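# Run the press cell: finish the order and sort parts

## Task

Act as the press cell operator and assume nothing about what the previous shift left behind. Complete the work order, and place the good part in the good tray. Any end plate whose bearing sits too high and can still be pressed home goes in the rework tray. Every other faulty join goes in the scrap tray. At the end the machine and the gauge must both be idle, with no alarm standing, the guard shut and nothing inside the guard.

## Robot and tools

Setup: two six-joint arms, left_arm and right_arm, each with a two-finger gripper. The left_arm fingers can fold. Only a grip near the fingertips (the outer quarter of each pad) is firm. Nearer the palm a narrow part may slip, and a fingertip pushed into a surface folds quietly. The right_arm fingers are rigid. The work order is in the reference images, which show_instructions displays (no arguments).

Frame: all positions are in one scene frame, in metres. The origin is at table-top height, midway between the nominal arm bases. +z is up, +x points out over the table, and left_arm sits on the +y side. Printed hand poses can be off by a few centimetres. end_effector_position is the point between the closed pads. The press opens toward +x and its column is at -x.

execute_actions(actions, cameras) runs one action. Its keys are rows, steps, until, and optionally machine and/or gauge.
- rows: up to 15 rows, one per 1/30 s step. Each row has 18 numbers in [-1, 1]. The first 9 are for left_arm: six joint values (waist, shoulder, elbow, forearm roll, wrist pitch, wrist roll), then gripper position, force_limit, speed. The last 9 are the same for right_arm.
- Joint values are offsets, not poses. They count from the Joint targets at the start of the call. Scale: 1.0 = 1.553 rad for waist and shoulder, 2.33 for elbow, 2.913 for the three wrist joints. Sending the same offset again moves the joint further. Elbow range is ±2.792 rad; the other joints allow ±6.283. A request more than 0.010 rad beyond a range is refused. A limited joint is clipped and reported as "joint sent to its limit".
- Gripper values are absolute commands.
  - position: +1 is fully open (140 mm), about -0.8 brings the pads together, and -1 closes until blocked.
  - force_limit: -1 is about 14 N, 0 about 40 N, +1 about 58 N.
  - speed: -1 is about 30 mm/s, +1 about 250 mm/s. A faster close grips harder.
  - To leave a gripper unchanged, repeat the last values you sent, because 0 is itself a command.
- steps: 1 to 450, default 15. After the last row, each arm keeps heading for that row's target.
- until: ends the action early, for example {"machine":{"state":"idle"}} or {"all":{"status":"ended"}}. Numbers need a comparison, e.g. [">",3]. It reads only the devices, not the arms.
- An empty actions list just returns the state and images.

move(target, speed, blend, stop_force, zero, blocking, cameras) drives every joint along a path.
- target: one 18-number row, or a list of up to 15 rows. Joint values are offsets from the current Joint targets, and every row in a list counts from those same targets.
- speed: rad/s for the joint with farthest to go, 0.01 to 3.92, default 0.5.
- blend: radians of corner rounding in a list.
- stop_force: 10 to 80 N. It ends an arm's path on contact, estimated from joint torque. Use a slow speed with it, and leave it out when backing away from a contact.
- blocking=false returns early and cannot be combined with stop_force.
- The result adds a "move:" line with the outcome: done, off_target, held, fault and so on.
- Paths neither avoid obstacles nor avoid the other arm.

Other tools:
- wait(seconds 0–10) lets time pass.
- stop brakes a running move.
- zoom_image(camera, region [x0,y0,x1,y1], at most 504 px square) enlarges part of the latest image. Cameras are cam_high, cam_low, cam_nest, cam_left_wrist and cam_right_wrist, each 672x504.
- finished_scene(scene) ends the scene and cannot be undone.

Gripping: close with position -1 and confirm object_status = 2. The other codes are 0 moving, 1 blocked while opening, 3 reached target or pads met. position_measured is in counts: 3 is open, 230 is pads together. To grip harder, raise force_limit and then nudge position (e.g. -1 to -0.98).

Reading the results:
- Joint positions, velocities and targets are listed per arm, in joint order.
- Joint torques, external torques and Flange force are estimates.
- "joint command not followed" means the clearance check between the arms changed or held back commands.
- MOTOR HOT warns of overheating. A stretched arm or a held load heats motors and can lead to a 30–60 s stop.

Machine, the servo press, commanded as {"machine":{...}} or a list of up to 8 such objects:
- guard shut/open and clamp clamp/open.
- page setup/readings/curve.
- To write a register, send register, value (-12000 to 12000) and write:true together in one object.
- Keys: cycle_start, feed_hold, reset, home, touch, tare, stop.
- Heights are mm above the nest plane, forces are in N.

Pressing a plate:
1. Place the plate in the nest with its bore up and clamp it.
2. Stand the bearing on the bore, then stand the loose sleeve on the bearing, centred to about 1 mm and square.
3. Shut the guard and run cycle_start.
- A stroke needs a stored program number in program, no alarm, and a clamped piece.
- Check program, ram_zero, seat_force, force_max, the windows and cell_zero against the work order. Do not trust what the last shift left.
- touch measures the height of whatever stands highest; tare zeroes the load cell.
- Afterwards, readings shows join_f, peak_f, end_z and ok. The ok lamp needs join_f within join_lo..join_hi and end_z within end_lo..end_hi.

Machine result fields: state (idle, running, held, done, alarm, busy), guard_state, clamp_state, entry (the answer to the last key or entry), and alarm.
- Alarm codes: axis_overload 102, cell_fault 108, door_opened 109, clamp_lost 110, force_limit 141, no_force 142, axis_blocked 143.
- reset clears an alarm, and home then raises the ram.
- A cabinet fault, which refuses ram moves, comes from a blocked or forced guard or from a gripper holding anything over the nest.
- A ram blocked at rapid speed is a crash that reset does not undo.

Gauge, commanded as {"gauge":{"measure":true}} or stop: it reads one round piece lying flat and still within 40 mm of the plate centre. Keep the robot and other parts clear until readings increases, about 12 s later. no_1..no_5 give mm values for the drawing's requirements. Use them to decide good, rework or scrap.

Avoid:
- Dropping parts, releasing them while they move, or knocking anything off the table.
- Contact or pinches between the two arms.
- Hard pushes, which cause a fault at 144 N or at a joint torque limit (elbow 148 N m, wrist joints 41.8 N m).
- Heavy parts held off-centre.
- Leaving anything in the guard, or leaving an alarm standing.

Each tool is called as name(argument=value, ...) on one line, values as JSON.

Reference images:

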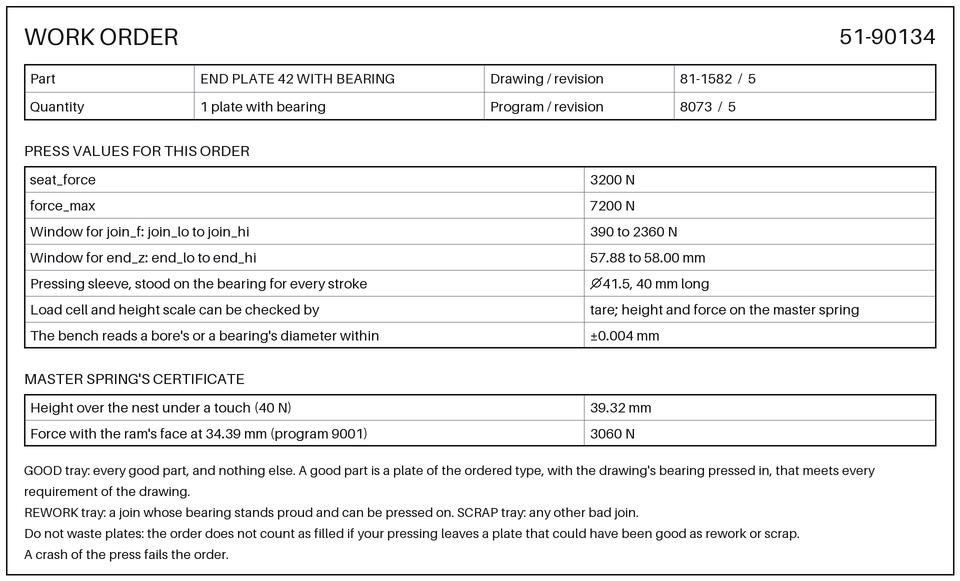

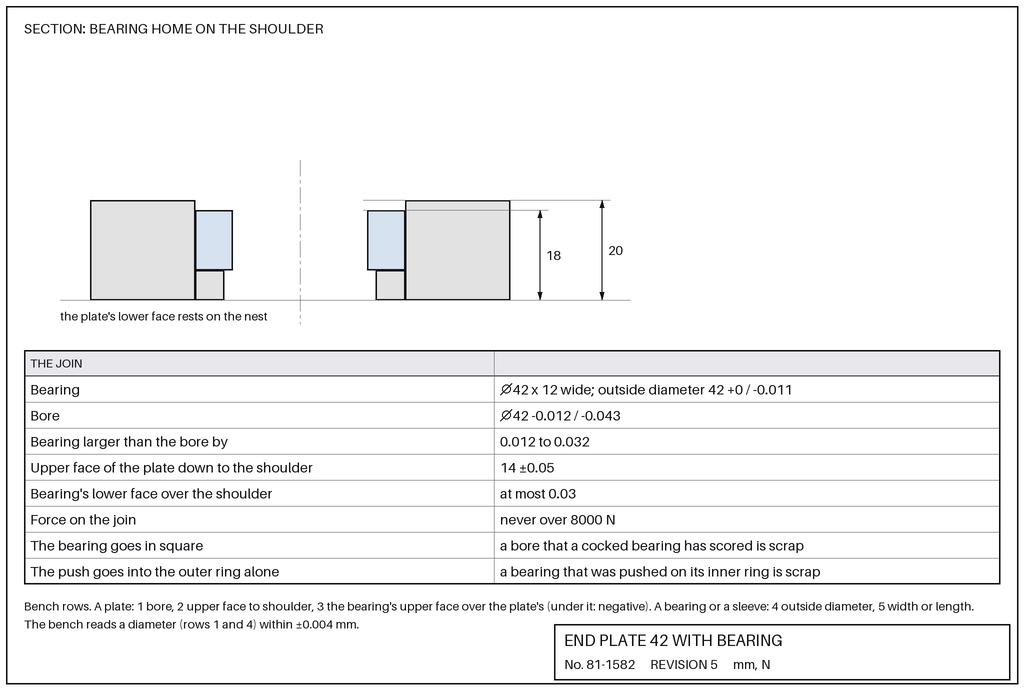

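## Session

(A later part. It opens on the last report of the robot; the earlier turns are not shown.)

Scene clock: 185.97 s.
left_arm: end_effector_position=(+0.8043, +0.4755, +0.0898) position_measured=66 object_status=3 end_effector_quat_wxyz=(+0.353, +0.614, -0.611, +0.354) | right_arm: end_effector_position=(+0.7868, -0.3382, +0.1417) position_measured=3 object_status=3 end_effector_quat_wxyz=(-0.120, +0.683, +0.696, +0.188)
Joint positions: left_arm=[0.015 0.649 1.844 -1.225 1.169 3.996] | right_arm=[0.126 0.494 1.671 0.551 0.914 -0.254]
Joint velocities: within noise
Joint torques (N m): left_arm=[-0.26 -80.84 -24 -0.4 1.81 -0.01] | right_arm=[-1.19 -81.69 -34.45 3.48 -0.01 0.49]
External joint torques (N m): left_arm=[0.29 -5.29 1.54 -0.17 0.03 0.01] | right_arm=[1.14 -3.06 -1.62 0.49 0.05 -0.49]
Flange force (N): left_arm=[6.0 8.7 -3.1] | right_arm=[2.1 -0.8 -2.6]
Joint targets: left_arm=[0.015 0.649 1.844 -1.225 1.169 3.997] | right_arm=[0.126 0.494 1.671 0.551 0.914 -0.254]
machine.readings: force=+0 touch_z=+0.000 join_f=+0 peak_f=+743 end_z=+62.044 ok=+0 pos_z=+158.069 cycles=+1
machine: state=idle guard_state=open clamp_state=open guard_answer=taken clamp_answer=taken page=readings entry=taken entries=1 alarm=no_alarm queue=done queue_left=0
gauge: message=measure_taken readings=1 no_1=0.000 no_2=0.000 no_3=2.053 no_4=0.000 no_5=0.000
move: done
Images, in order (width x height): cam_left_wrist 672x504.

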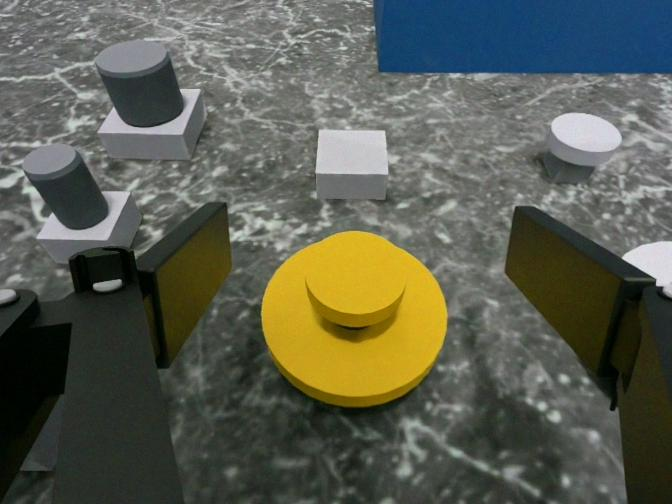

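move(target=[0,0.0444,-0.0014,-0.0091,-0.0072,0.0231,0.5,0,0,0,0,0,0,0,0,1,1,1], speed=0.06, stop_force=12, cameras=["cam_left_wrist"])

Scene clock: 195.37 s.
left_arm: end_effector_position=(+0.8071, +0.4755, +0.0415) position_measured=66 object_status=3 end_effector_quat_wxyz=(+0.353, +0.614, -0.611, +0.354) | right_arm: end_effector_position=(+0.7868, -0.3382, +0.1417) position_measured=3 object_status=3 end_effector_quat_wxyz=(-0.120, +0.683, +0.696, +0.188)
Joint positions: left_arm=[0.015 0.718 1.841 -1.251 1.148 4.064] | right_arm=[0.126 0.494 1.671 0.551 0.914 -0.254]
Joint velocities: within noise
Joint torques (N m): left_arm=[0 -82.78 -21.79 -0.42 1.89 -0.14] | right_arm=[-1.06 -81.88 -34.22 3.44 -0.05 0.48]
External joint torques (N m): left_arm=[-0.09 -6.21 1.85 -0.16 0.04 0.14] | right_arm=[0.97 -2.9 -1.94 0.54 0.08 -0.48]
Flange force (N): left_arm=[7.7 9.9 -3.5] | right_arm=[2.0 0.2 -2.6]
Joint targets: left_arm=[0.015 0.718 1.841 -1.251 1.148 4.064] | right_arm=[0.126 0.494 1.671 0.551 0.914 -0.254]
machine.readings: force=+0 touch_z=+0.000 join_f=+0 peak_f=+743 end_z=+62.044 ok=+0 pos_z=+158.069 cycles=+1
machine: state=idle guard_state=open clamp_state=open guard_answer=taken clamp_answer=taken page=readings entry=taken entries=1 alarm=no_alarm queue=done queue_left=0
gauge: message=measure_taken readings=1 no_1=0.000 no_2=0.000 no_3=2.053 no_4=0.000 no_5=0.000
move: done
Images, in order (width x height): cam_left_wrist 672x504.

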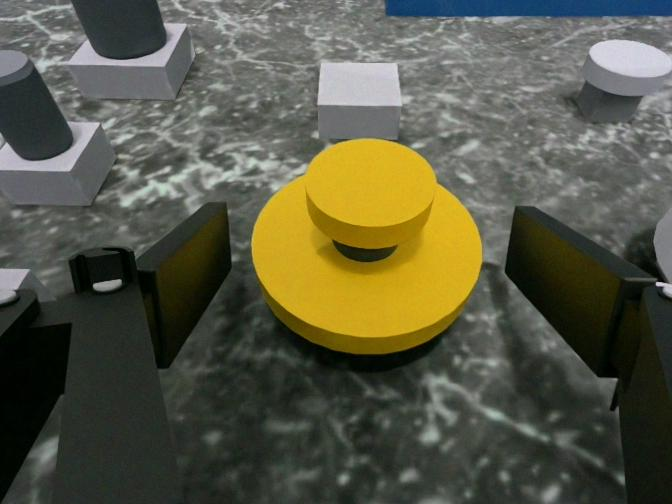

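move(target=[[0,0,0,0,0,0,-1,0,-1,0,0,0,0,0,0,1,1,1],[0,-0.0444,0.0014,0.0091,0.0072,-0.0231,-1,0,-1,0,0,0,0,0,0,1,1,1],[-0.3030,-0.3121,0.1097,-0.0659,-0.0848,-0.1136,-1,0,-1,0,0,0,0,0,0,1,1,1],[-0.4881,-0.1653,0.0422,-0.1606,-0.1536,-0.0794,-1,0,-1,0,0,0,0,0,0,1,1,1]], speed=[0.3,0.08,0.35,0.2], blend=[0,0.015,0.03,0], cameras=["cam_left_wrist","cam_nest","cam_low"])

Scene clock: 210.17 s.
left_arm: end_effector_position=(+0.5986, +0.0127, +0.1844) position_measured=104 object_status=2 end_effector_quat_wxyz=(+0.353, +0.613, -0.611, +0.354) | right_arm: end_effector_position=(+0.7868, -0.3382, +0.1417) position_measured=3 object_status=3 end_effector_quat_wxyz=(-0.120, +0.683, +0.696, +0.188)
Joint positions: left_arm=[-0.743 0.461 1.939 -1.719 0.701 3.833] | right_arm=[0.126 0.494 1.671 0.551 0.914 -0.254]
Joint velocities: within noise
Joint torques (N m): left_arm=[-1.28 -73.57 -32.07 -2.26 2.77 -0.1] | right_arm=[-1.16 -81.96 -34.5 3.44 -0.01 0.49]
External joint torques (N m): left_arm=[1.36 -0.49 4.83 0.62 -1.21 0.1] | right_arm=[1.07 -2.83 -1.65 0.54 0.04 -0.49]
Flange force (N): left_arm=[-3.9 6.4 -6.3] | right_arm=[1.9 -0.4 -2.3]
Joint targets: left_arm=[-0.743 0.462 1.939 -1.719 0.701 3.833] | right_arm=[0.126 0.494 1.671 0.551 0.914 -0.254]
machine.readings: force=+0 touch_z=+0.000 join_f=+0 peak_f=+743 end_z=+62.044 ok=+0 pos_z=+158.069 cycles=+1
machine: state=idle guard_state=open clamp_state=open guard_answer=taken clamp_answer=taken page=readings entry=taken entries=1 alarm=no_alarm queue=done queue_left=0
gauge: message=measure_taken readings=1 no_1=0.000 no_2=0.000 no_3=2.053 no_4=0.000 no_5=0.000
move: done
Images, in order (width x height): cam_low 672x504, cam_nest 672x504, cam_left_wrist 672x504.

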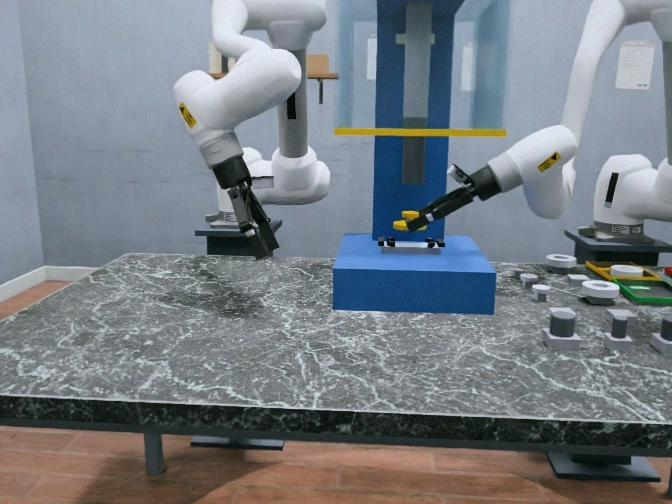

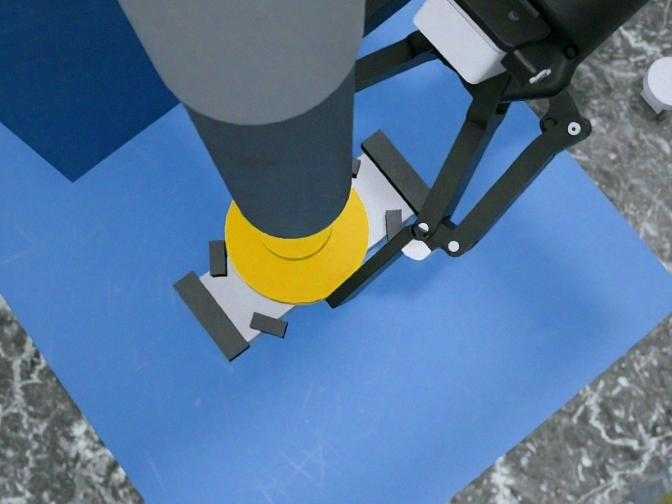

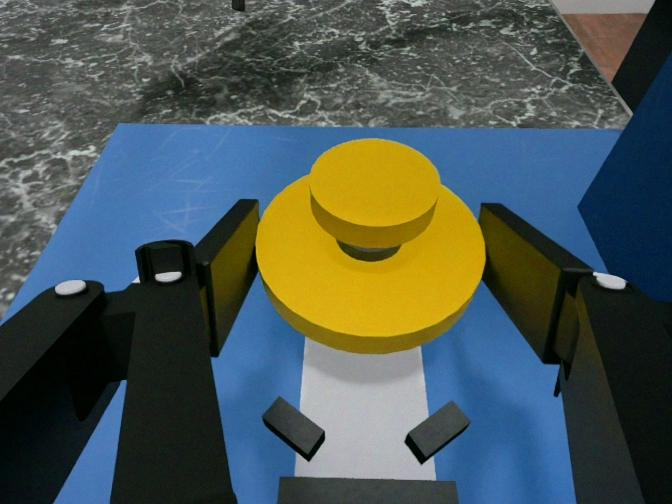

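Lower, back off, release, clamp.

move(target=[0,0.0450,0.0083,-0.035,0.006,0.046,-1,0,-1,0,0,0,0,0,0,1,1,1], speed=0.04, stop_force=12, cameras=["cam_nest","cam_left_wrist"])

Scene clock: 217.03 s.
left_arm: end_effector_position=(+0.5985, +0.0125, +0.1391) position_measured=104 object_status=2 end_effector_quat_wxyz=(+0.353, +0.613, -0.611, +0.354) | right_arm: end_effector_position=(+0.7868, -0.3382, +0.1417) position_measured=3 object_status=3 end_effector_quat_wxyz=(-0.120, +0.683, +0.696, +0.188)
Joint positions: left_arm=[-0.743 0.522 1.956 -1.807 0.716 3.948] | right_arm=[0.126 0.494 1.671 0.551 0.914 -0.254]
Joint velocities: within noise
Joint torques (N m): left_arm=[-0.18 -61.19 -21.87 -0.26 -1.32 0.27] | right_arm=[-1.32 -81.85 -34.34 3.49 -0.07 0.48]
External joint torques (N m): left_arm=[0.11 -15.26 -2.49 -1.47 3.07 -0.27] | right_arm=[1.2 -2.93 -1.84 0.49 0.1 -0.48]
Flange force (N): left_arm=[11.4 9.6 -17.1] | right_arm=[2.2 0.0 -2.5]
Joint targets: left_arm=[-0.743 0.522 1.956 -1.807 0.716 3.948] | right_arm=[0.126 0.494 1.671 0.551 0.914 -0.254]
machine.readings: force=+0 touch_z=+0.000 join_f=+0 peak_f=+743 end_z=+62.044 ok=+0 pos_z=+158.069 cycles=+1
machine: state=idle guard_state=open clamp_state=open guard_answer=taken clamp_answer=taken page=readings entry=taken entries=1 alarm=no_alarm queue=done queue_left=0
gauge: message=measure_taken readings=1 no_1=0.000 no_2=0.000 no_3=2.053 no_4=0.000 no_5=0.000
move: contact (left_arm); left_arm: the wrist roll is farthest, 0.019 rad from its target
Images, in order (width x height): cam_nest 672x504, cam_left_wrist 672x504.

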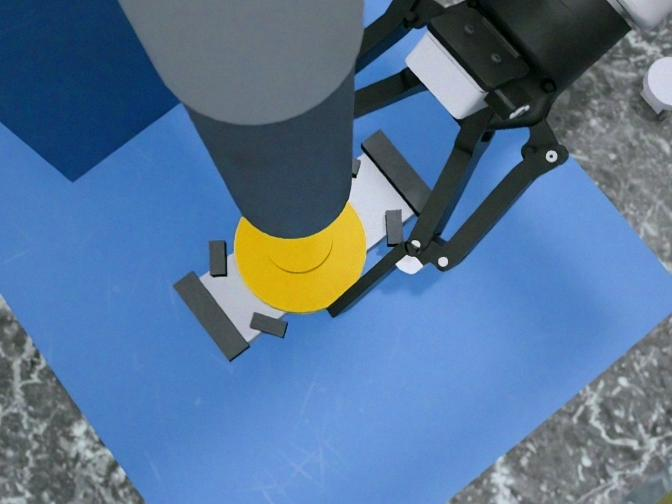

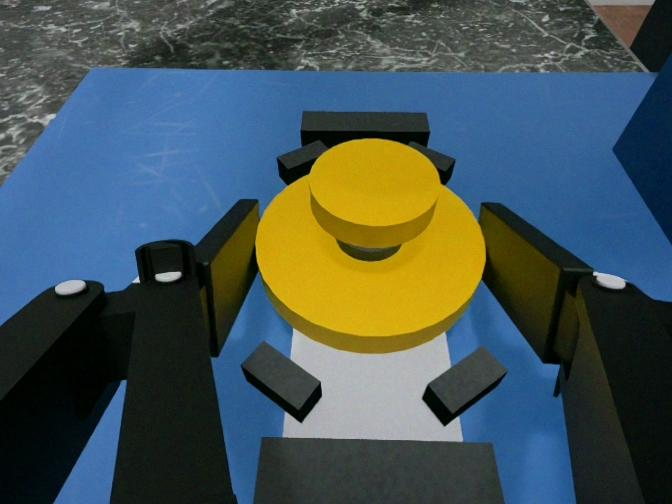

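move(target=[[0,-0.0008,-0.0001,0.0004,0,-0.0006,-1,0,-1,0,0,0,0,0,0,1,1,1],[0,-0.0008,-0.0001,0.0004,0,-0.0006,0.5,0,0,0,0,0,0,0,0,1,1,1],[0,-0.0391,-0.0073,0.0302,-0.0051,-0.0396,0.5,0,0,0,0,0,0,0,0,1,1,1],[0.1851,-0.1859,0.0604,0.1250,0.0635,-0.0738,0.5,0,0,0,0,0,0,0,0,1,1,1],[0.5551,0.0278,-0.06,0.2368,0.1919,-0.0111,0.5,0,0,0,0,0,0,0,0,1,1,1]], speed=[0.02,0.1,0.1,0.35,0.6], blend=[0,0,0.01,0.05,0], cameras=["cam_nest"])

execute_actions(actions=[{"machine":[{"clamp":"clamp"},{"guard":"shut"},{"touch":true}],"steps":450,"until":{"machine":{"queue":["!=","running"]}}}], cameras=["cam_nest"])

Scene clock: 230.47 s.
left_arm: end_effector_position=(+0.8004, +0.5495, +0.1604) position_measured=66 object_status=3 end_effector_quat_wxyz=(+0.353, +0.613, -0.612, +0.354) | right_arm: end_effector_position=(+0.7868, -0.3382, +0.1417) position_measured=3 object_status=3 end_effector_quat_wxyz=(-0.120, +0.683, +0.696, +0.188)
Joint positions: left_arm=[0.119 0.565 1.816 -1.117 1.275 3.916] | right_arm=[0.126 0.494 1.671 0.551 0.914 -0.254]
Joint velocities: within noise
Joint torques (N m): left_arm=[0.15 -76.09 -27.99 -0.15 1.73 -0.13] | right_arm=[-1.14 -81.7 -34.65 3.45 0.03 0.47]
External joint torques (N m): left_arm=[-0.29 -6.24 1.88 -0.2 -0.03 0.13] | right_arm=[1.03 -2.95 -1.4 0.52 0.01 -0.46]
Flange force (N): left_arm=[6.9 11.1 -1.2] | right_arm=[1.8 -1.1 -2.4]
Joint targets: left_arm=[0.119 0.565 1.816 -1.117 1.275 3.916] | right_arm=[0.126 0.494 1.671 0.551 0.914 -0.254]
machine.readings: force=+0 touch_z=+0.000 join_f=+0 peak_f=+743 end_z=+62.044 ok=+0 pos_z=+158.069 cycles=+1
machine: state=idle guard_state=open clamp_state=open guard_answer=taken clamp_answer=taken page=readings entry=taken entries=1 alarm=no_alarm queue=done queue_left=0
gauge: message=measure_taken readings=1 no_1=0.000 no_2=0.000 no_3=2.053 no_4=0.000 no_5=0.000
move: done
Images, in order (width x height): cam_nest 672x504.

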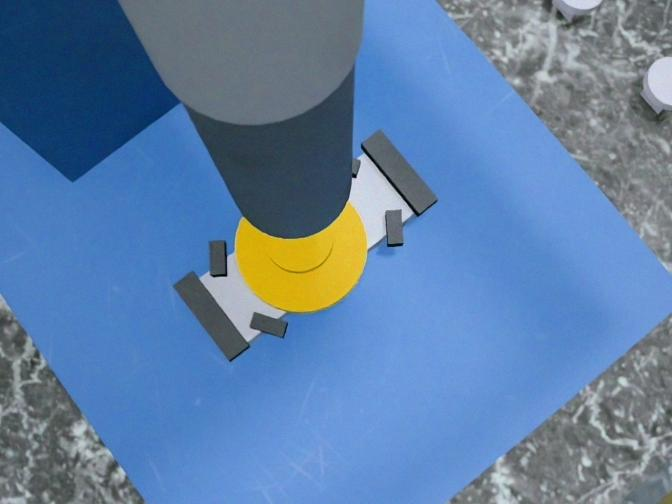

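Scene clock: 245.63 s.
left_arm: end_effector_position=(+0.8004, +0.5497, +0.1604) position_measured=66 object_status=3 end_effector_quat_wxyz=(+0.353, +0.613, -0.611, +0.354) | right_arm: end_effector_position=(+0.7868, -0.3382, +0.1417) position_measured=3 object_status=3 end_effector_quat_wxyz=(-0.120, +0.683, +0.696, +0.188)
Joint positions: left_arm=[0.119 0.565 1.816 -1.117 1.275 3.916] | right_arm=[0.126 0.494 1.671 0.551 0.914 -0.254]
Joint velocities: within noise
Joint torques (N m): left_arm=[0.12 -76.69 -27.82 -0.12 1.63 -0.11] | right_arm=[-1.35 -81.26 -34.41 3.44 -0.01 0.45]
External joint torques (N m): left_arm=[-0.2 -5.34 1.92 -0.22 0.06 0.11] | right_arm=[1.27 -3.36 -1.61 0.53 0.05 -0.45]
Flange force (N): left_arm=[5.9 10.2 -1.0] | right_arm=[2.3 -1.1 -2.8]
Joint targets: left_arm=[0.119 0.565 1.816 -1.117 1.275 3.916] | right_arm=[0.126 0.494 1.671 0.551 0.914 -0.254]
Tool commands: left_gripper/position=+0.5 left_gripper/force_limit=+0.0 left_gripper/speed=+0.0 right_gripper/position=+1.0 right_gripper/force_limit=+1.0 right_gripper/speed=+1.0
machine.readings: force=+0 touch_z=+39.308 join_f=+0 peak_f=+743 end_z=+62.044 ok=+0 pos_z=+158.069 cycles=+1
machine: state=idle guard_state=shut clamp_state=clamped guard_answer=taken clamp_answer=taken page=readings entry=taken entries=2 alarm=no_alarm queue=done queue_left=0
gauge: message=measure_taken readings=1 no_1=0.000 no_2=0.000 no_3=2.053 no_4=0.000 no_5=0.000
Images, in order (width x height): cam_nest 672x504.

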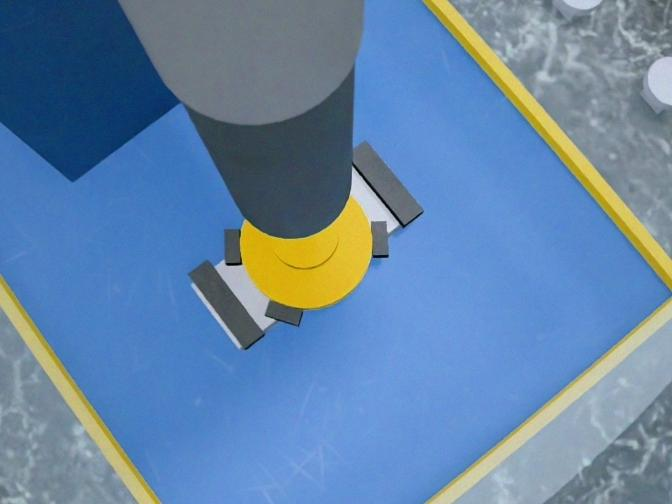

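execute_actions(actions=[{"machine":[{"register":"program","value":9001,"write":true},{"cycle_start":true}],"steps":450,"until":{"machine":{"queue":["!=","running"]}}}], cameras=[])

execute_actions(actions=[{"machine":{"page":"readings"},"steps":450,"until":{"machine":{"state":"done"}}}], cameras=[])

Scene clock: 254.07 s.
left_arm: end_effector_position=(+0.8004, +0.5497, +0.1604) position_measured=66 object_status=3 end_effector_quat_wxyz=(+0.353, +0.613, -0.611, +0.354) | right_arm: end_effector_position=(+0.7868, -0.3382, +0.1417) position_measured=3 object_status=3 end_effector_quat_wxyz=(-0.120, +0.683, +0.696, +0.188)
Joint positions: left_arm=[0.119 0.565 1.816 -1.117 1.275 3.916] | right_arm=[0.126 0.494 1.671 0.551 0.914 -0.254]
Joint velocities: within noise
Joint torques (N m): left_arm=[0.11 -76.77 -27.66 -0.11 1.7 -0.1] | right_arm=[-1.05 -81.69 -34.39 3.51 0.02 0.46]
External joint torques (N m): left_arm=[-0.18 -5.76 1.31 -0.24 0 0.1] | right_arm=[0.95 -3.01 -1.74 0.47 0.01 -0.45]
Flange force (N): left_arm=[6.4 9.4 -1.4] | right_arm=[1.9 -0.4 -2.6]
Joint targets: left_arm=[0.119 0.565 1.816 -1.117 1.275 3.916] | right_arm=[0.126 0.494 1.671 0.551 0.914 -0.254]
Tool commands: left_gripper/position=+0.5 left_gripper/force_limit=+0.0 left_gripper/speed=+0.0 right_gripper/position=+1.0 right_gripper/force_limit=+1.0 right_gripper/speed=+1.0
machine.readings: force=+0 touch_z=+39.308 join_f=+2882 peak_f=+3059 end_z=+34.388 ok=+0 pos_z=+158.069 cycles=+2
machine: state=done guard_state=shut clamp_state=clamped guard_answer=taken clamp_answer=taken page=readings entry=taken entries=4 alarm=no_alarm queue=done queue_left=0
gauge: message=measure_taken readings=1 no_1=0.000 no_2=0.000 no_3=2.053 no_4=0.000 no_5=0.000
No camera images: "cameras" was empty.

Scene clock: 254.30 s.
left_arm: end_effector_position=(+0.8004, +0.5497, +0.1604) position_measured=66 object_status=3 end_effector_quat_wxyz=(+0.353, +0.613, -0.611, +0.354) | right_arm: end_effector_position=(+0.7868, -0.3382, +0.1417) position_measured=3 object_status=3 end_effector_quat_wxyz=(-0.120, +0.683, +0.696, +0.188)
Joint positions: left_arm=[0.119 0.565 1.816 -1.117 1.275 3.916] | right_arm=[0.126 0.494 1.671 0.551 0.914 -0.254]
Joint velocities: within noise
Joint torques (N m): left_arm=[-0.03 -76.41 -27.99 -0.1 1.67 -0.12] | right_arm=[-1.09 -82 -34.28 3.48 -0.04 0.51]
External joint torques (N m): left_arm=[-0.09 -5.97 1.69 -0.25 0.02 0.12] | right_arm=[1.01 -2.75 -1.85 0.49 0.07 -0.51]
Flange force (N): left_arm=[6.5 10.4 -1.4] | right_arm=[1.9 0.2 -2.4]
Joint targets: left_arm=[0.119 0.565 1.816 -1.117 1.275 3.916] | right_arm=[0.126 0.494 1.671 0.551 0.914 -0.254]
Tool commands: left_gripper/position=+0.5 left_gripper/force_limit=+0.0 left_gripper/speed=+0.0 right_gripper/position=+1.0 right_gripper/force_limit=+1.0 right_gripper/speed=+1.0
machine.readings: force=+0 touch_z=+39.308 join_f=+2882 peak_f=+3059 end_z=+34.388 ok=+0 pos_z=+158.069 cycles=+2
machine: state=done guard_state=shut clamp_state=clamped guard_answer=taken clamp_answer=taken page=readings entry=taken entries=4 alarm=no_alarm queue=done queue_left=0
gauge: message=measure_taken readings=1 no_1=0.000 no_2=0.000 no_3=2.053 no_4=0.000 no_5=0.000
No camera images: "cameras" was empty.

execute_actions(actions=[{"machine":[{"register":"program","value":8073,"write":true},{"guard":"open"},{"clamp":"open"},{"page":"setup"}],"steps":95}], cameras=[])

move(target=[[-0.3700,-0.2137,0.1204,-0.1118,-0.1284,-0.0627,0.5,0,0,0,0,0,0,0,0,1,1,1],[-0.5551,-0.0669,0.0527,-0.2066,-0.1970,-0.0285,0.5,0,0,0,0,0,0,0,0,1,1,1],[-0.5551,-0.0286,0.0599,-0.2364,-0.1919,0.0105,0.5,0,0,0,0,0,0,0,0,1,1,1],[-0.5551,-0.0286,0.0599,-0.2364,-0.1919,0.0105,-1,0,-1,0,0,0,0,0,0,1,1,1]], speed=[0.6,0.3,0.07,0.1], blend=[0.05,0.01,0,0], cameras=["cam_nest","cam_left_wrist"])

Scene clock: 262.83 s.
left_arm: end_effector_position=(+0.8004, +0.5497, +0.1604) position_measured=66 object_status=3 end_effector_quat_wxyz=(+0.353, +0.613, -0.611, +0.354) | right_arm: end_effector_position=(+0.7868, -0.3382, +0.1417) position_measured=3 object_status=3 end_effector_quat_wxyz=(-0.120, +0.683, +0.696, +0.188)
Joint positions: left_arm=[0.119 0.565 1.816 -1.117 1.275 3.916] | right_arm=[0.126 0.494 1.671 0.551 0.914 -0.254]
Joint velocities: within noise
Joint torques (N m): left_arm=[0.14 -76.54 -27.77 -0.13 1.65 -0.09] | right_arm=[-1.25 -81.68 -34.52 3.52 0.03 0.54]
External joint torques (N m): left_arm=[-0.28 -5.49 1.67 -0.22 0.04 0.09] | right_arm=[1.15 -3 -1.56 0.45 0.01 -0.54]
Flange force (N): left_arm=[6.1 9.8 -1.0] | right_arm=[1.9 -0.9 -2.4]
Joint targets: left_arm=[0.119 0.565 1.816 -1.117 1.275 3.916] | right_arm=[0.126 0.494 1.671 0.551 0.914 -0.254]
Tool commands: left_gripper/position=+0.5 left_gripper/force_limit=+0.0 left_gripper/speed=+0.0 right_gripper/position=+1.0 right_gripper/force_limit=+1.0 right_gripper/speed=+1.0
machine.readings: force=+0 touch_z=+39.308 join_f=+2882 peak_f=+3059 end_z=+34.388 ok=+0 pos_z=+158.069 cycles=+2
machine: state=idle guard_state=open clamp_state=between guard_answer=taken clamp_answer=taken page=readings entry=taken entries=5 alarm=no_alarm queue=running queue_left=1
gauge: message=measure_taken readings=1 no_1=0.000 no_2=0.000 no_3=2.053 no_4=0.000 no_5=0.000
No camera images: "cameras" was empty.

Scene clock: 268.00 s.
left_arm: end_effector_position=(+0.5985, +0.0124, +0.1402) position_measured=104 object_status=0 end_effector_quat_wxyz=(+0.354, +0.613, -0.611, +0.354) | right_arm: end_effector_position=(+0.7868, -0.3382, +0.1417) position_measured=3 object_status=3 end_effector_quat_wxyz=(-0.120, +0.683, +0.696, +0.188)
Joint positions: left_arm=[-0.743 0.521 1.956 -1.806 0.716 3.946] | right_arm=[0.126 0.494 1.671 0.551 0.914 -0.254]
Joint velocities: within noise
Joint torques (N m): left_arm=[-4.64 -64.95 -24.66 -0.83 1.29 -0.19] | right_arm=[-0.63 -82.27 -34.58 3.52 0.03 0.48]
External joint torques (N m): left_arm=[4.55 -11.85 0.06 -0.91 0.47 0.19] | right_arm=[0.58 -2.27 -1.33 0.44 0.01 -0.48]
Flange force (N): left_arm=[5.3 6.9 -18.6] | right_arm=[1.1 -0.3 -2.0]
Joint targets: left_arm=[-0.743 0.521 1.956 -1.806 0.716 3.946] | right_arm=[0.126 0.494 1.671 0.551 0.914 -0.254]
machine.setup: program=+8073 ram_zero=+161.931 seat_force=+3200 force_max=+7200 join_lo=+390 join_hi=+2360 end_lo=+57.880 end_hi=+58.000 cell_gain=+1.068 cell_zero=-99 program_revision=+5 program_top=+58.000 stored1_number=+9001 stored1_revision=+1 stored2_number=+6841 stored2_revision=+2 stored3_number=+2595 stored3_revision=+6 stored4_number=+1023 stored4_revision=+4 stored5_number=+8073 stored5_revision=+5
machine: state=idle guard_state=open clamp_state=open guard_answer=taken clamp_answer=taken page=setup entry=taken entries=5 alarm=no_alarm queue=done queue_left=0
gauge: message=measure_taken readings=1 no_1=0.000 no_2=0.000 no_3=2.053 no_4=0.000 no_5=0.000
move: done
Images, in order (width x height): cam_nest 672x504, cam_left_wrist 672x504.

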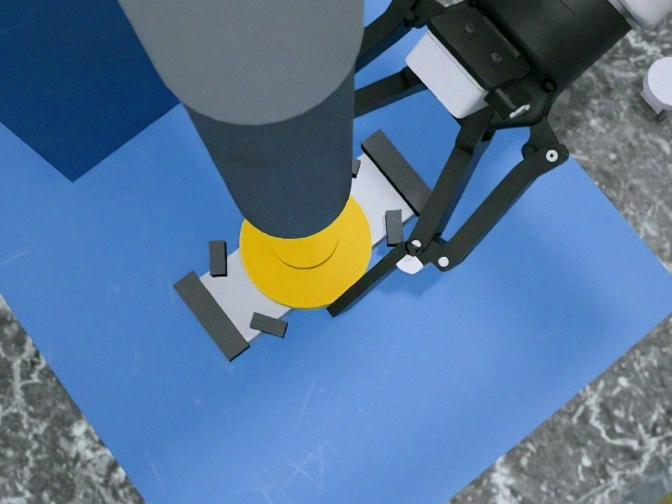

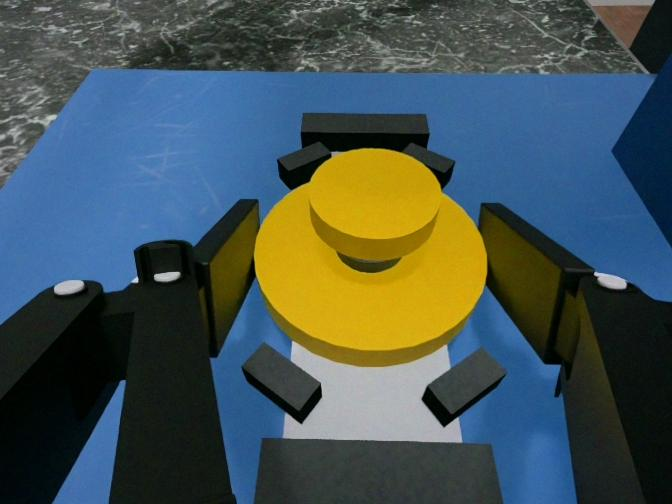

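move(target=[[0,-0.0383,-0.0073,0.0299,-0.0051,-0.0391,-1,0,-1,0,0,0,0,0,0,1,1,1],[0.1851,-0.1853,0.0604,0.1246,0.0635,-0.0731,-1,0,-1,0,0,0,0,0,0,1,1,1],[0.4881,0.0837,-0.0481,0.1994,0.1555,0.0172,-1,0,-1,0,0,0,0,0,0,1,1,1]], speed=[0.07,0.3,0.35], blend=[0.01,0.05,0], cameras=["cam_left_wrist"])

move(target=[0,0.0462,-0.0014,-0.0094,-0.0075,0.0240,-1,0,-1,0,0,0,0,0,0,1,1,1], speed=0.04, stop_force=12, cameras=["cam_left_wrist"])

Scene clock: 281.57 s.
left_arm: end_effector_position=(+0.8046, +0.4753, +0.0893) position_measured=104 object_status=2 end_effector_quat_wxyz=(+0.353, +0.614, -0.611, +0.354) | right_arm: end_effector_position=(+0.7868, -0.3382, +0.1417) position_measured=3 object_status=3 end_effector_quat_wxyz=(-0.120, +0.683, +0.696, +0.188)
Joint positions: left_arm=[0.015 0.65 1.843 -1.225 1.169 3.996] | right_arm=[0.126 0.494 1.671 0.551 0.914 -0.254]
Joint velocities: within noise
Joint torques (N m): left_arm=[0.05 -83.14 -25.95 -1.43 3.29 -0.12] | right_arm=[-1.19 -82.17 -34.4 3.51 -0.05 0.49]
External joint torques (N m): left_arm=[-0.27 -2.67 3.66 0.84 -1.45 0.12] | right_arm=[1.1 -2.55 -1.74 0.47 0.08 -0.48]
Flange force (N): left_arm=[2.9 10.8 -0.1] | right_arm=[1.9 0.2 -2.2]
Joint targets: left_arm=[0.015 0.651 1.843 -1.225 1.169 3.997] | right_arm=[0.126 0.494 1.671 0.551 0.914 -0.254]
machine.setup: program=+8073 ram_zero=+161.931 seat_force=+3200 force_max=+7200 join_lo=+390 join_hi=+2360 end_lo=+57.880 end_hi=+58.000 cell_gain=+1.068 cell_zero=-99 program_revision=+5 program_top=+58.000 stored1_number=+9001 stored1_revision=+1 stored2_number=+6841 stored2_revision=+2 stored3_number=+2595 stored3_revision=+6 stored4_number=+1023 stored4_revision=+4 stored5_number=+8073 stored5_revision=+5
machine: state=idle guard_state=open clamp_state=open guard_answer=taken clamp_answer=taken page=setup entry=taken entries=5 alarm=no_alarm queue=done queue_left=0
gauge: message=measure_taken readings=1 no_1=0.000 no_2=0.000 no_3=2.053 no_4=0.000 no_5=0.000
move: done
Images, in order (width x height): cam_left_wrist 672x504.

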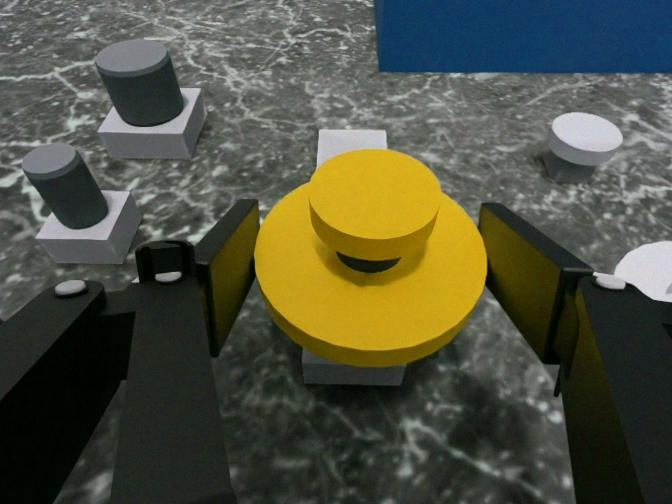

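Scene clock: 284.20 s.
left_arm: end_effector_position=(+0.8074, +0.4754, +0.0420) position_measured=104 object_status=2 end_effector_quat_wxyz=(+0.354, +0.614, -0.611, +0.354) | right_arm: end_effector_position=(+0.7868, -0.3382, +0.1417) position_measured=3 object_status=3 end_effector_quat_wxyz=(-0.120, +0.683, +0.696, +0.188)
Joint positions: left_arm=[0.015 0.718 1.84 -1.251 1.149 4.063] | right_arm=[0.126 0.494 1.671 0.551 0.914 -0.254]
Joint velocities: within noise
Joint torques (N m): left_arm=[2.49 -69.84 -21.65 0.52 -5.35 0.04] | right_arm=[-1.32 -81.74 -34.27 3.49 -0.02 0.44]
External joint torques (N m): left_arm=[-2.54 -19.1 1.68 -1.11 7.29 -0.04] | right_arm=[1.26 -3.07 -1.83 0.49 0.06 -0.43]
Flange force (N): left_arm=[25.6 19.0 -14.1] | right_arm=[2.4 -0.2 -2.6]
Joint targets: left_arm=[0.015 0.718 1.840 -1.251 1.149 4.063] | right_arm=[0.126 0.494 1.671 0.551 0.914 -0.254]
machine.setup: program=+8073 ram_zero=+161.931 seat_force=+3200 force_max=+7200 join_lo=+390 join_hi=+2360 end_lo=+57.880 end_hi=+58.000 cell_gain=+1.068 cell_zero=-99 program_revision=+5 program_top=+58.000 stored1_number=+9001 stored1_revision=+1 stored2_number=+6841 stored2_revision=+2 stored3_number=+2595 stored3_revision=+6 stored4_number=+1023 stored4_revision=+4 stored5_number=+8073 stored5_revision=+5
machine: state=idle guard_state=open clamp_state=open guard_answer=taken clamp_answer=taken page=setup entry=taken entries=5 alarm=no_alarm queue=done queue_left=0
gauge: message=measure_taken readings=1 no_1=0.000 no_2=0.000 no_3=2.053 no_4=0.000 no_5=0.000
move: contact (left_arm)
Images, in order (width x height): cam_left_wrist 672x504.

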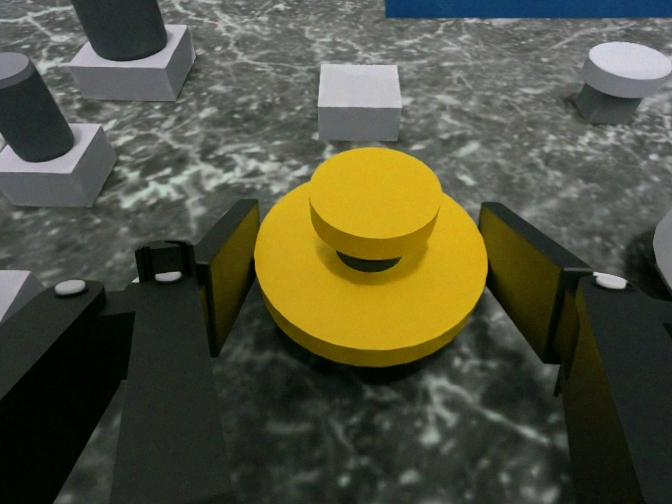

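move(target=[[0,-0.0010,0,0.0002,0.0002,-0.0004,-1,0,-1,0,0,0,0,0,0,1,1,1],[0,-0.0010,0,0.0002,0.0002,-0.0004,0.5,0,0,0,0,0,0,0,0,1,1,1],[0,-0.0785,0.0025,0.016,0.013,-0.0418,0.5,0,0,0,0,0,0,0,0,1,1,1],[0.0193,-0.1589,0.1315,-0.0009,-0.0015,0.0235,0.5,0,0,0,0,0,0,0,0,1,1,1]], speed=[0.02,0.1,0.15,0.3], blend=[0,0,0.02,0], cameras=["cam_left_wrist","cam_low"])

Scene clock: 303.83 s.
left_arm: end_effector_position=(+0.6512, +0.4894, +0.1099) position_measured=66 object_status=3 end_effector_quat_wxyz=(+0.353, +0.614, -0.611, +0.354) | right_arm: end_effector_position=(+0.7868, -0.3382, +0.1417) position_measured=3 object_status=3 end_effector_quat_wxyz=(-0.120, +0.683, +0.696, +0.188)
Joint positions: left_arm=[0.045 0.471 2.147 -1.254 1.145 4.131] | right_arm=[0.126 0.494 1.671 0.551 0.914 -0.254]
Joint velocities: within noise
Joint torques (N m): left_arm=[0.25 -59.89 -19.04 -0.32 2.01 -0.14] | right_arm=[-0.92 -82.01 -34.37 3.47 -0.06 0.52]
External joint torques (N m): left_arm=[-0.35 -5.21 1.48 -0.21 0.02 0.14] | right_arm=[0.81 -2.61 -1.68 0.5 0.09 -0.52]
Flange force (N): left_arm=[7.7 8.0 -2.4] | right_arm=[1.5 0.0 -2.4]
Joint targets: left_arm=[0.045 0.471 2.147 -1.254 1.145 4.131] | right_arm=[0.126 0.494 1.671 0.551 0.914 -0.254]
machine.setup: program=+8073 ram_zero=+161.931 seat_force=+3200 force_max=+7200 join_lo=+390 join_hi=+2360 end_lo=+57.880 end_hi=+58.000 cell_gain=+1.068 cell_zero=-99 program_revision=+5 program_top=+58.000 stored1_number=+9001 stored1_revision=+1 stored2_number=+6841 stored2_revision=+2 stored3_number=+2595 stored3_revision=+6 stored4_number=+1023 stored4_revision=+4 stored5_number=+8073 stored5_revision=+5
machine: state=idle guard_state=open clamp_state=open guard_answer=taken clamp_answer=taken page=setup entry=taken entries=5 alarm=no_alarm queue=done queue_left=0
gauge: message=measure_taken readings=1 no_1=0.000 no_2=0.000 no_3=2.053 no_4=0.000 no_5=0.000
move: done
Images, in order (width x height): cam_low 672x504, cam_left_wrist 672x504.

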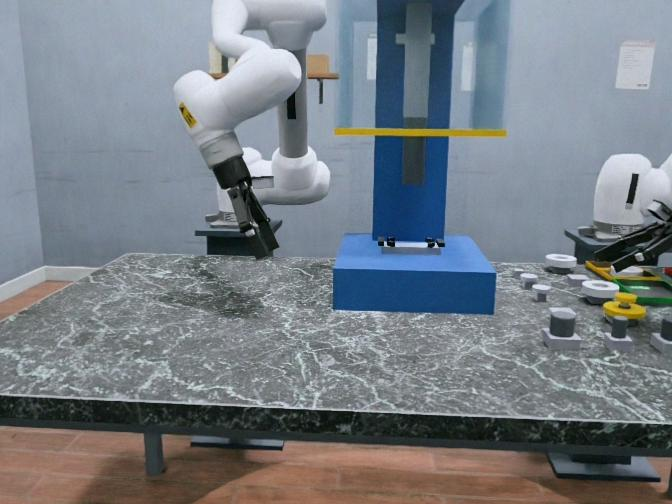

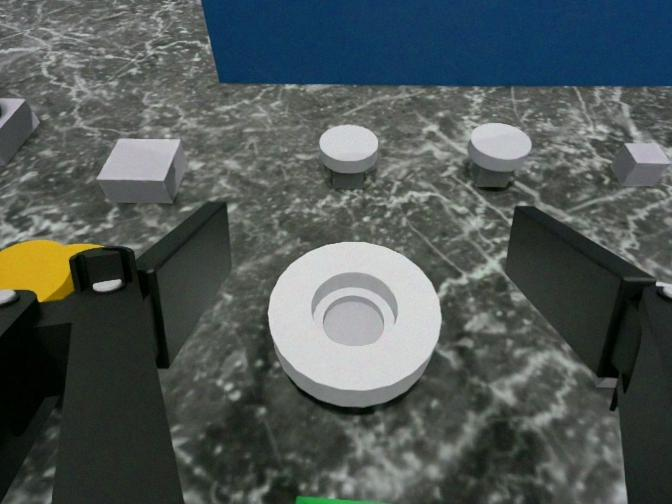

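move(target=[0,0.0721,0.0035,-0.0187,-0.0118,0.0437,0.5,0,0,0,0,0,0,0,0,1,1,1], speed=0.08, stop_force=12, cameras=["cam_left_wrist"])

Scene clock: 310.53 s.
left_arm: end_effector_position=(+0.6511, +0.4894, +0.0450) position_measured=66 object_status=3 end_effector_quat_wxyz=(+0.353, +0.614, -0.611, +0.354) | right_arm: end_effector_position=(+0.7868, -0.3382, +0.1417) position_measured=3 object_status=3 end_effector_quat_wxyz=(-0.120, +0.683, +0.696, +0.188)
Joint positions: left_arm=[0.045 0.583 2.155 -1.308 1.11 4.258] | right_arm=[0.126 0.494 1.671 0.551 0.914 -0.254]
Joint velocities: within noise
Joint torques (N m): left_arm=[-0.13 -64.98 -14.88 -0.29 2.18 -0.09] | right_arm=[-1.13 -81.56 -34.17 3.5 -0.03 0.5]
External joint torques (N m): left_arm=[0.1 -5.75 1.92 -0.23 0 0.09] | right_arm=[1.07 -3.14 -1.9 0.48 0.06 -0.5]
Flange force (N): left_arm=[9.0 8.3 -4.0] | right_arm=[2.1 -0.2 -2.8]
Joint targets: left_arm=[0.045 0.583 2.155 -1.308 1.110 4.258] | right_arm=[0.126 0.494 1.671 0.551 0.914 -0.254]
machine.setup: program=+8073 ram_zero=+161.931 seat_force=+3200 force_max=+7200 join_lo=+390 join_hi=+2360 end_lo=+57.880 end_hi=+58.000 cell_gain=+1.068 cell_zero=-99 program_revision=+5 program_top=+58.000 stored1_number=+9001 stored1_revision=+1 stored2_number=+6841 stored2_revision=+2 stored3_number=+2595 stored3_revision=+6 stored4_number=+1023 stored4_revision=+4 stored5_number=+8073 stored5_revision=+5
machine: state=idle guard_state=open clamp_state=open guard_answer=taken clamp_answer=taken page=setup entry=taken entries=5 alarm=no_alarm queue=done queue_left=0
gauge: message=measure_taken readings=1 no_1=0.000 no_2=0.000 no_3=2.053 no_4=0.000 no_5=0.000
move: done
Images, in order (width x height): cam_left_wrist 672x504.

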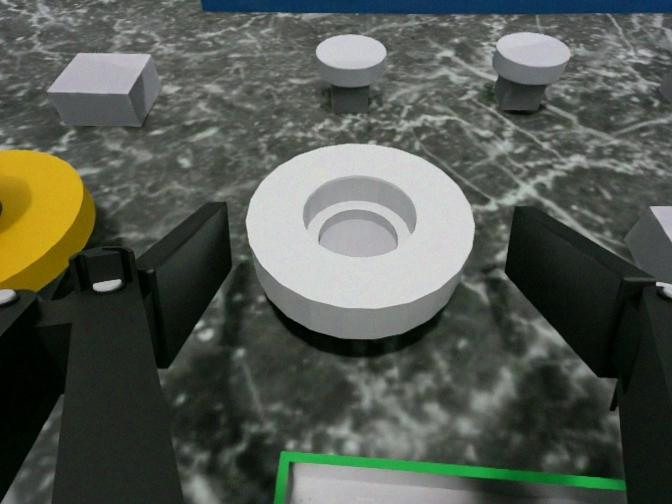

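move(target=[[-0.0080,0,0.0004,-0.0041,-0.0017,0,0.5,0,0,0,0,0,0,0,0,1,1,1],[-0.0080,0,0.0004,-0.0041,-0.0017,0,-1,0,-1,0,0,0,0,0,0,1,1,1],[-0.0080,-0.1082,-0.0049,0.0239,0.0160,-0.0655,-1,0,-1,0,0,0,0,0,0,1,1,1],[-0.0202,-0.2929,0.1043,-0.6196,-0.2327,0.1494,-1,0,-1,0,0,0,0,0,0,1,1,1],[-0.0455,-0.0706,0.0272,-0.6430,-0.1759,0.1628,-1,0,-1,0,0,0,0,0,0,1,1,1]], speed=[0.05,0.1,0.12,0.6,0.3], blend=[0,0,0.02,0.04,0], cameras=["cam_left_wrist"])

move(target=[-0.0114,0.0567,0.0018,-0.0070,0.0321,0.0016,-1,0,-1,0,0,0,0,0,0,1,1,1], speed=0.03, stop_force=12, cameras=["cam_left_wrist"])

Scene clock: 334.87 s.
left_arm: end_effector_position=(+0.9060, +0.7396, +0.0901) position_measured=105 object_status=2 end_effector_quat_wxyz=(-0.001, +0.866, +0.001, +0.500) | right_arm: end_effector_position=(+0.7868, -0.3382, +0.1417) position_measured=3 object_status=3 end_effector_quat_wxyz=(-0.120, +0.683, +0.696, +0.188)
Joint positions: left_arm=[-0.026 0.474 2.218 -3.181 0.598 4.732] | right_arm=[0.126 0.494 1.671 0.551 0.914 -0.254]
Joint velocities: within noise
Joint torques (N m): left_arm=[0.2 -65.09 -23.98 -1.66 3.17 -0.12] | right_arm=[-1.82 -81.52 -34.49 3.45 -0.02 0.55]
External joint torques (N m): left_arm=[-0.3 -3.89 3.05 -0.19 -0.74 0.12] | right_arm=[1.71 -3.34 -1.75 0.54 0.04 -0.55]
Flange force (N): left_arm=[2.7 1.6 -11.4] | right_arm=[2.8 -0.9 -2.5]
Joint targets: left_arm=[-0.026 0.474 2.218 -3.181 0.598 4.732] | right_arm=[0.126 0.494 1.671 0.551 0.914 -0.254]
machine.setup: program=+8073 ram_zero=+161.931 seat_force=+3200 force_max=+7200 join_lo=+390 join_hi=+2360 end_lo=+57.880 end_hi=+58.000 cell_gain=+1.068 cell_zero=-99 program_revision=+5 program_top=+58.000 stored1_number=+9001 stored1_revision=+1 stored2_number=+6841 stored2_revision=+2 stored3_number=+2595 stored3_revision=+6 stored4_number=+1023 stored4_revision=+4 stored5_number=+8073 stored5_revision=+5
machine: state=idle guard_state=open clamp_state=open guard_answer=taken clamp_answer=taken page=setup entry=taken entries=5 alarm=no_alarm queue=done queue_left=0
gauge: message=measure_taken readings=1 no_1=0.000 no_2=0.000 no_3=2.053 no_4=0.000 no_5=0.000
move: done
Images, in order (width x height): cam_left_wrist 672x504.

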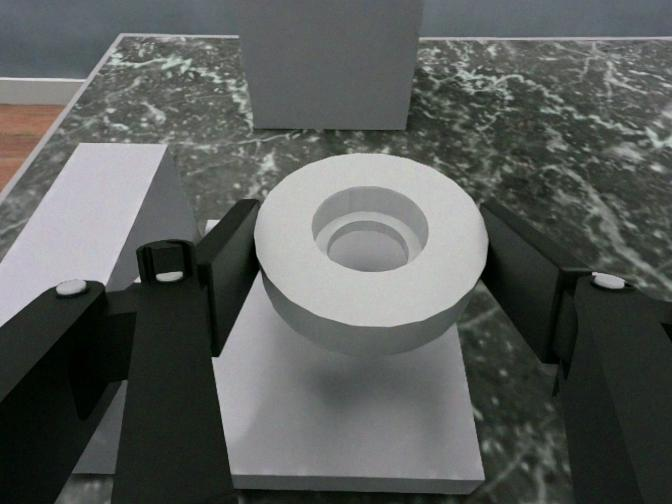

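Scene clock: 338.40 s.
left_arm: end_effector_position=(+0.9068, +0.7316, +0.0493) position_measured=105 object_status=2 end_effector_quat_wxyz=(-0.001, +0.866, +0.002, +0.501) | right_arm: end_effector_position=(+0.7868, -0.3382, +0.1417) position_measured=3 object_status=3 end_effector_quat_wxyz=(-0.120, +0.683, +0.696, +0.188)
Joint positions: left_arm=[-0.041 0.55 2.222 -3.199 0.68 4.737] | right_arm=[0.126 0.494 1.671 0.551 0.914 -0.254]
Joint velocities: within noise
Joint torques (N m): left_arm=[-1.55 -55.62 -14.61 -1.06 -1.83 -0.79] | right_arm=[-1 -81.61 -34.32 3.48 -0.07 0.48]
External joint torques (N m): left_arm=[1.45 -17.16 -3.47 -0.48 4.27 0.79] | right_arm=[0.89 -3.18 -1.88 0.51 0.1 -0.48]
Flange force (N): left_arm=[15.9 -0.2 -21.6] | right_arm=[1.9 -0.2 -3.0]
Joint targets: left_arm=[-0.041 0.550 2.222 -3.199 0.680 4.737] | right_arm=[0.126 0.494 1.671 0.551 0.914 -0.254]
machine.setup: program=+8073 ram_zero=+161.931 seat_force=+3200 force_max=+7200 join_lo=+390 join_hi=+2360 end_lo=+57.880 end_hi=+58.000 cell_gain=+1.068 cell_zero=-99 program_revision=+5 program_top=+58.000 stored1_number=+9001 stored1_revision=+1 stored2_number=+6841 stored2_revision=+2 stored3_number=+2595 stored3_revision=+6 stored4_number=+1023 stored4_revision=+4 stored5_number=+8073 stored5_revision=+5
machine: state=idle guard_state=open clamp_state=open guard_answer=taken clamp_answer=taken page=setup entry=taken entries=5 alarm=no_alarm queue=done queue_left=0
gauge: message=measure_taken readings=1 no_1=0.000 no_2=0.000 no_3=2.053 no_4=0.000 no_5=0.000
move: contact (left_arm); left_arm: the shoulder is farthest, 0.012 rad from its target
Images, in order (width x height): cam_left_wrist 672x504.

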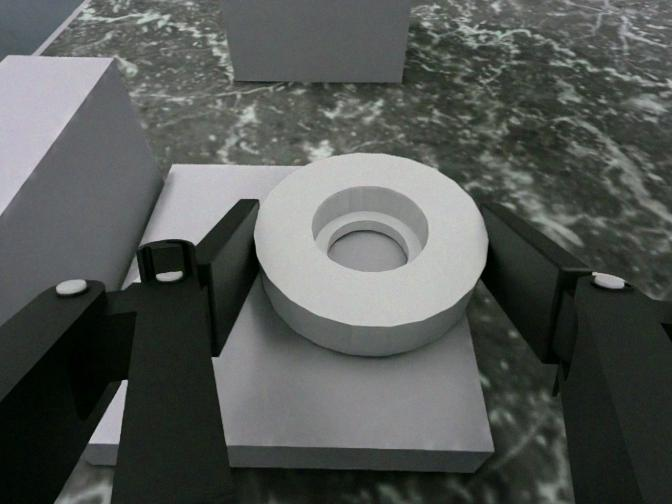

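move(target=[[0,-0.0012,0,0,-0.0007,0,-1,0,-1,0,0,0,0,0,0,1,1,1],[0,-0.0012,0,0,-0.0007,0,0.5,0,0,0,0,0,0,0,0,1,1,1],[-0.0457,-0.4830,0.1365,-0.1119,-0.1432,0.0999,0.5,0,0,0,0,0,0,0,0,1,1,1]], speed=[0.02,0.1,0.45], cameras=[])

execute_actions(actions=[{"gauge":{"measure":true},"machine":{"page":"readings"},"steps":430,"until":{"gauge":{"readings":[">",1]}}}], cameras=[])

Scene clock: 347.00 s.
left_arm: end_effector_position=(+0.6604, +0.7208, +0.2609) position_measured=66 object_status=3 end_effector_quat_wxyz=(-0.001, +0.866, +0.002, +0.501) | right_arm: end_effector_position=(+0.7868, -0.3382, +0.1417) position_measured=3 object_status=3 end_effector_quat_wxyz=(-0.120, +0.683, +0.696, +0.188)
Joint positions: left_arm=[-0.112 -0.2 2.54 -3.525 0.263 5.028] | right_arm=[0.126 0.494 1.671 0.551 0.914 -0.254]
Joint velocities: within noise
Joint torques (N m): left_arm=[0.37 -10.1 -35.79 -2.4 2.35 -0.15] | right_arm=[-1.4 -81.53 -34.44 3.54 0.04 0.51]
External joint torques (N m): left_arm=[-0.37 -3.15 1.66 -0.32 -0.04 0.15] | right_arm=[1.32 -3.12 -1.61 0.43 0 -0.51]
Flange force (N): left_arm=[0.0 0.0 0.0] | right_arm=[2.3 -0.9 -2.5]
Joint targets: left_arm=[-0.112 -0.200 2.540 -3.525 0.263 5.028] | right_arm=[0.126 0.494 1.671 0.551 0.914 -0.254]
machine.setup: program=+8073 ram_zero=+161.931 seat_force=+3200 force_max=+7200 join_lo=+390 join_hi=+2360 end_lo=+57.880 end_hi=+58.000 cell_gain=+1.068 cell_zero=-99 program_revision=+5 program_top=+58.000 stored1_number=+9001 stored1_revision=+1 stored2_number=+6841 stored2_revision=+2 stored3_number=+2595 stored3_revision=+6 stored4_number=+1023 stored4_revision=+4 stored5_number=+8073 stored5_revision=+5
machine: state=idle guard_state=open clamp_state=open guard_answer=taken clamp_answer=taken page=setup entry=taken entries=5 alarm=no_alarm queue=done queue_left=0
gauge: message=measure_taken readings=1 no_1=0.000 no_2=0.000 no_3=2.053 no_4=0.000 no_5=0.000
move: done
No camera images: "cameras" was empty.

Scene clock: 359.20 s.
left_arm: end_effector_position=(+0.6604, +0.7208, +0.2609) position_measured=66 object_status=3 end_effector_quat_wxyz=(-0.001, +0.866, +0.002, +0.501) | right_arm: end_effector_position=(+0.7868, -0.3382, +0.1417) position_measured=3 object_status=3 end_effector_quat_wxyz=(-0.120, +0.683, +0.696, +0.188)
Joint positions: left_arm=[-0.112 -0.2 2.54 -3.525 0.263 5.028] | right_arm=[0.126 0.494 1.671 0.551 0.914 -0.254]
Joint velocities: within noise
Joint torques (N m): left_arm=[0.37 -10.6 -35.44 -2.39 2.39 -0.11] | right_arm=[-1.48 -81.83 -34.24 3.52 -0.01 0.51]
External joint torques (N m): left_arm=[-0.37 -2.68 1.37 -0.32 -0.08 0.11] | right_arm=[1.41 -2.9 -1.87 0.46 0.04 -0.51]
Flange force (N): left_arm=[0.0 0.0 0.0] | right_arm=[2.4 0.0 -2.3]
Joint targets: left_arm=[-0.112 -0.200 2.540 -3.525 0.263 5.028] | right_arm=[0.126 0.494 1.671 0.551 0.914 -0.254]
Tool commands: left_gripper/position=+0.5 left_gripper/force_limit=+0.0 left_gripper/speed=+0.0 right_gripper/position=+1.0 right_gripper/force_limit=+1.0 right_gripper/speed=+1.0
machine.readings: force=+0 touch_z=+39.308 join_f=+2882 peak_f=+3059 end_z=+34.388 ok=+0 pos_z=+158.069 cycles=+2
machine: state=idle guard_state=open clamp_state=open guard_answer=taken clamp_answer=taken page=readings entry=taken entries=5 alarm=no_alarm queue=done queue_left=0
gauge: message=measure_taken readings=2 no_1=41.973 no_2=14.003 no_3=0.000 no_4=0.000 no_5=0.000
No camera images: "cameras" was empty.


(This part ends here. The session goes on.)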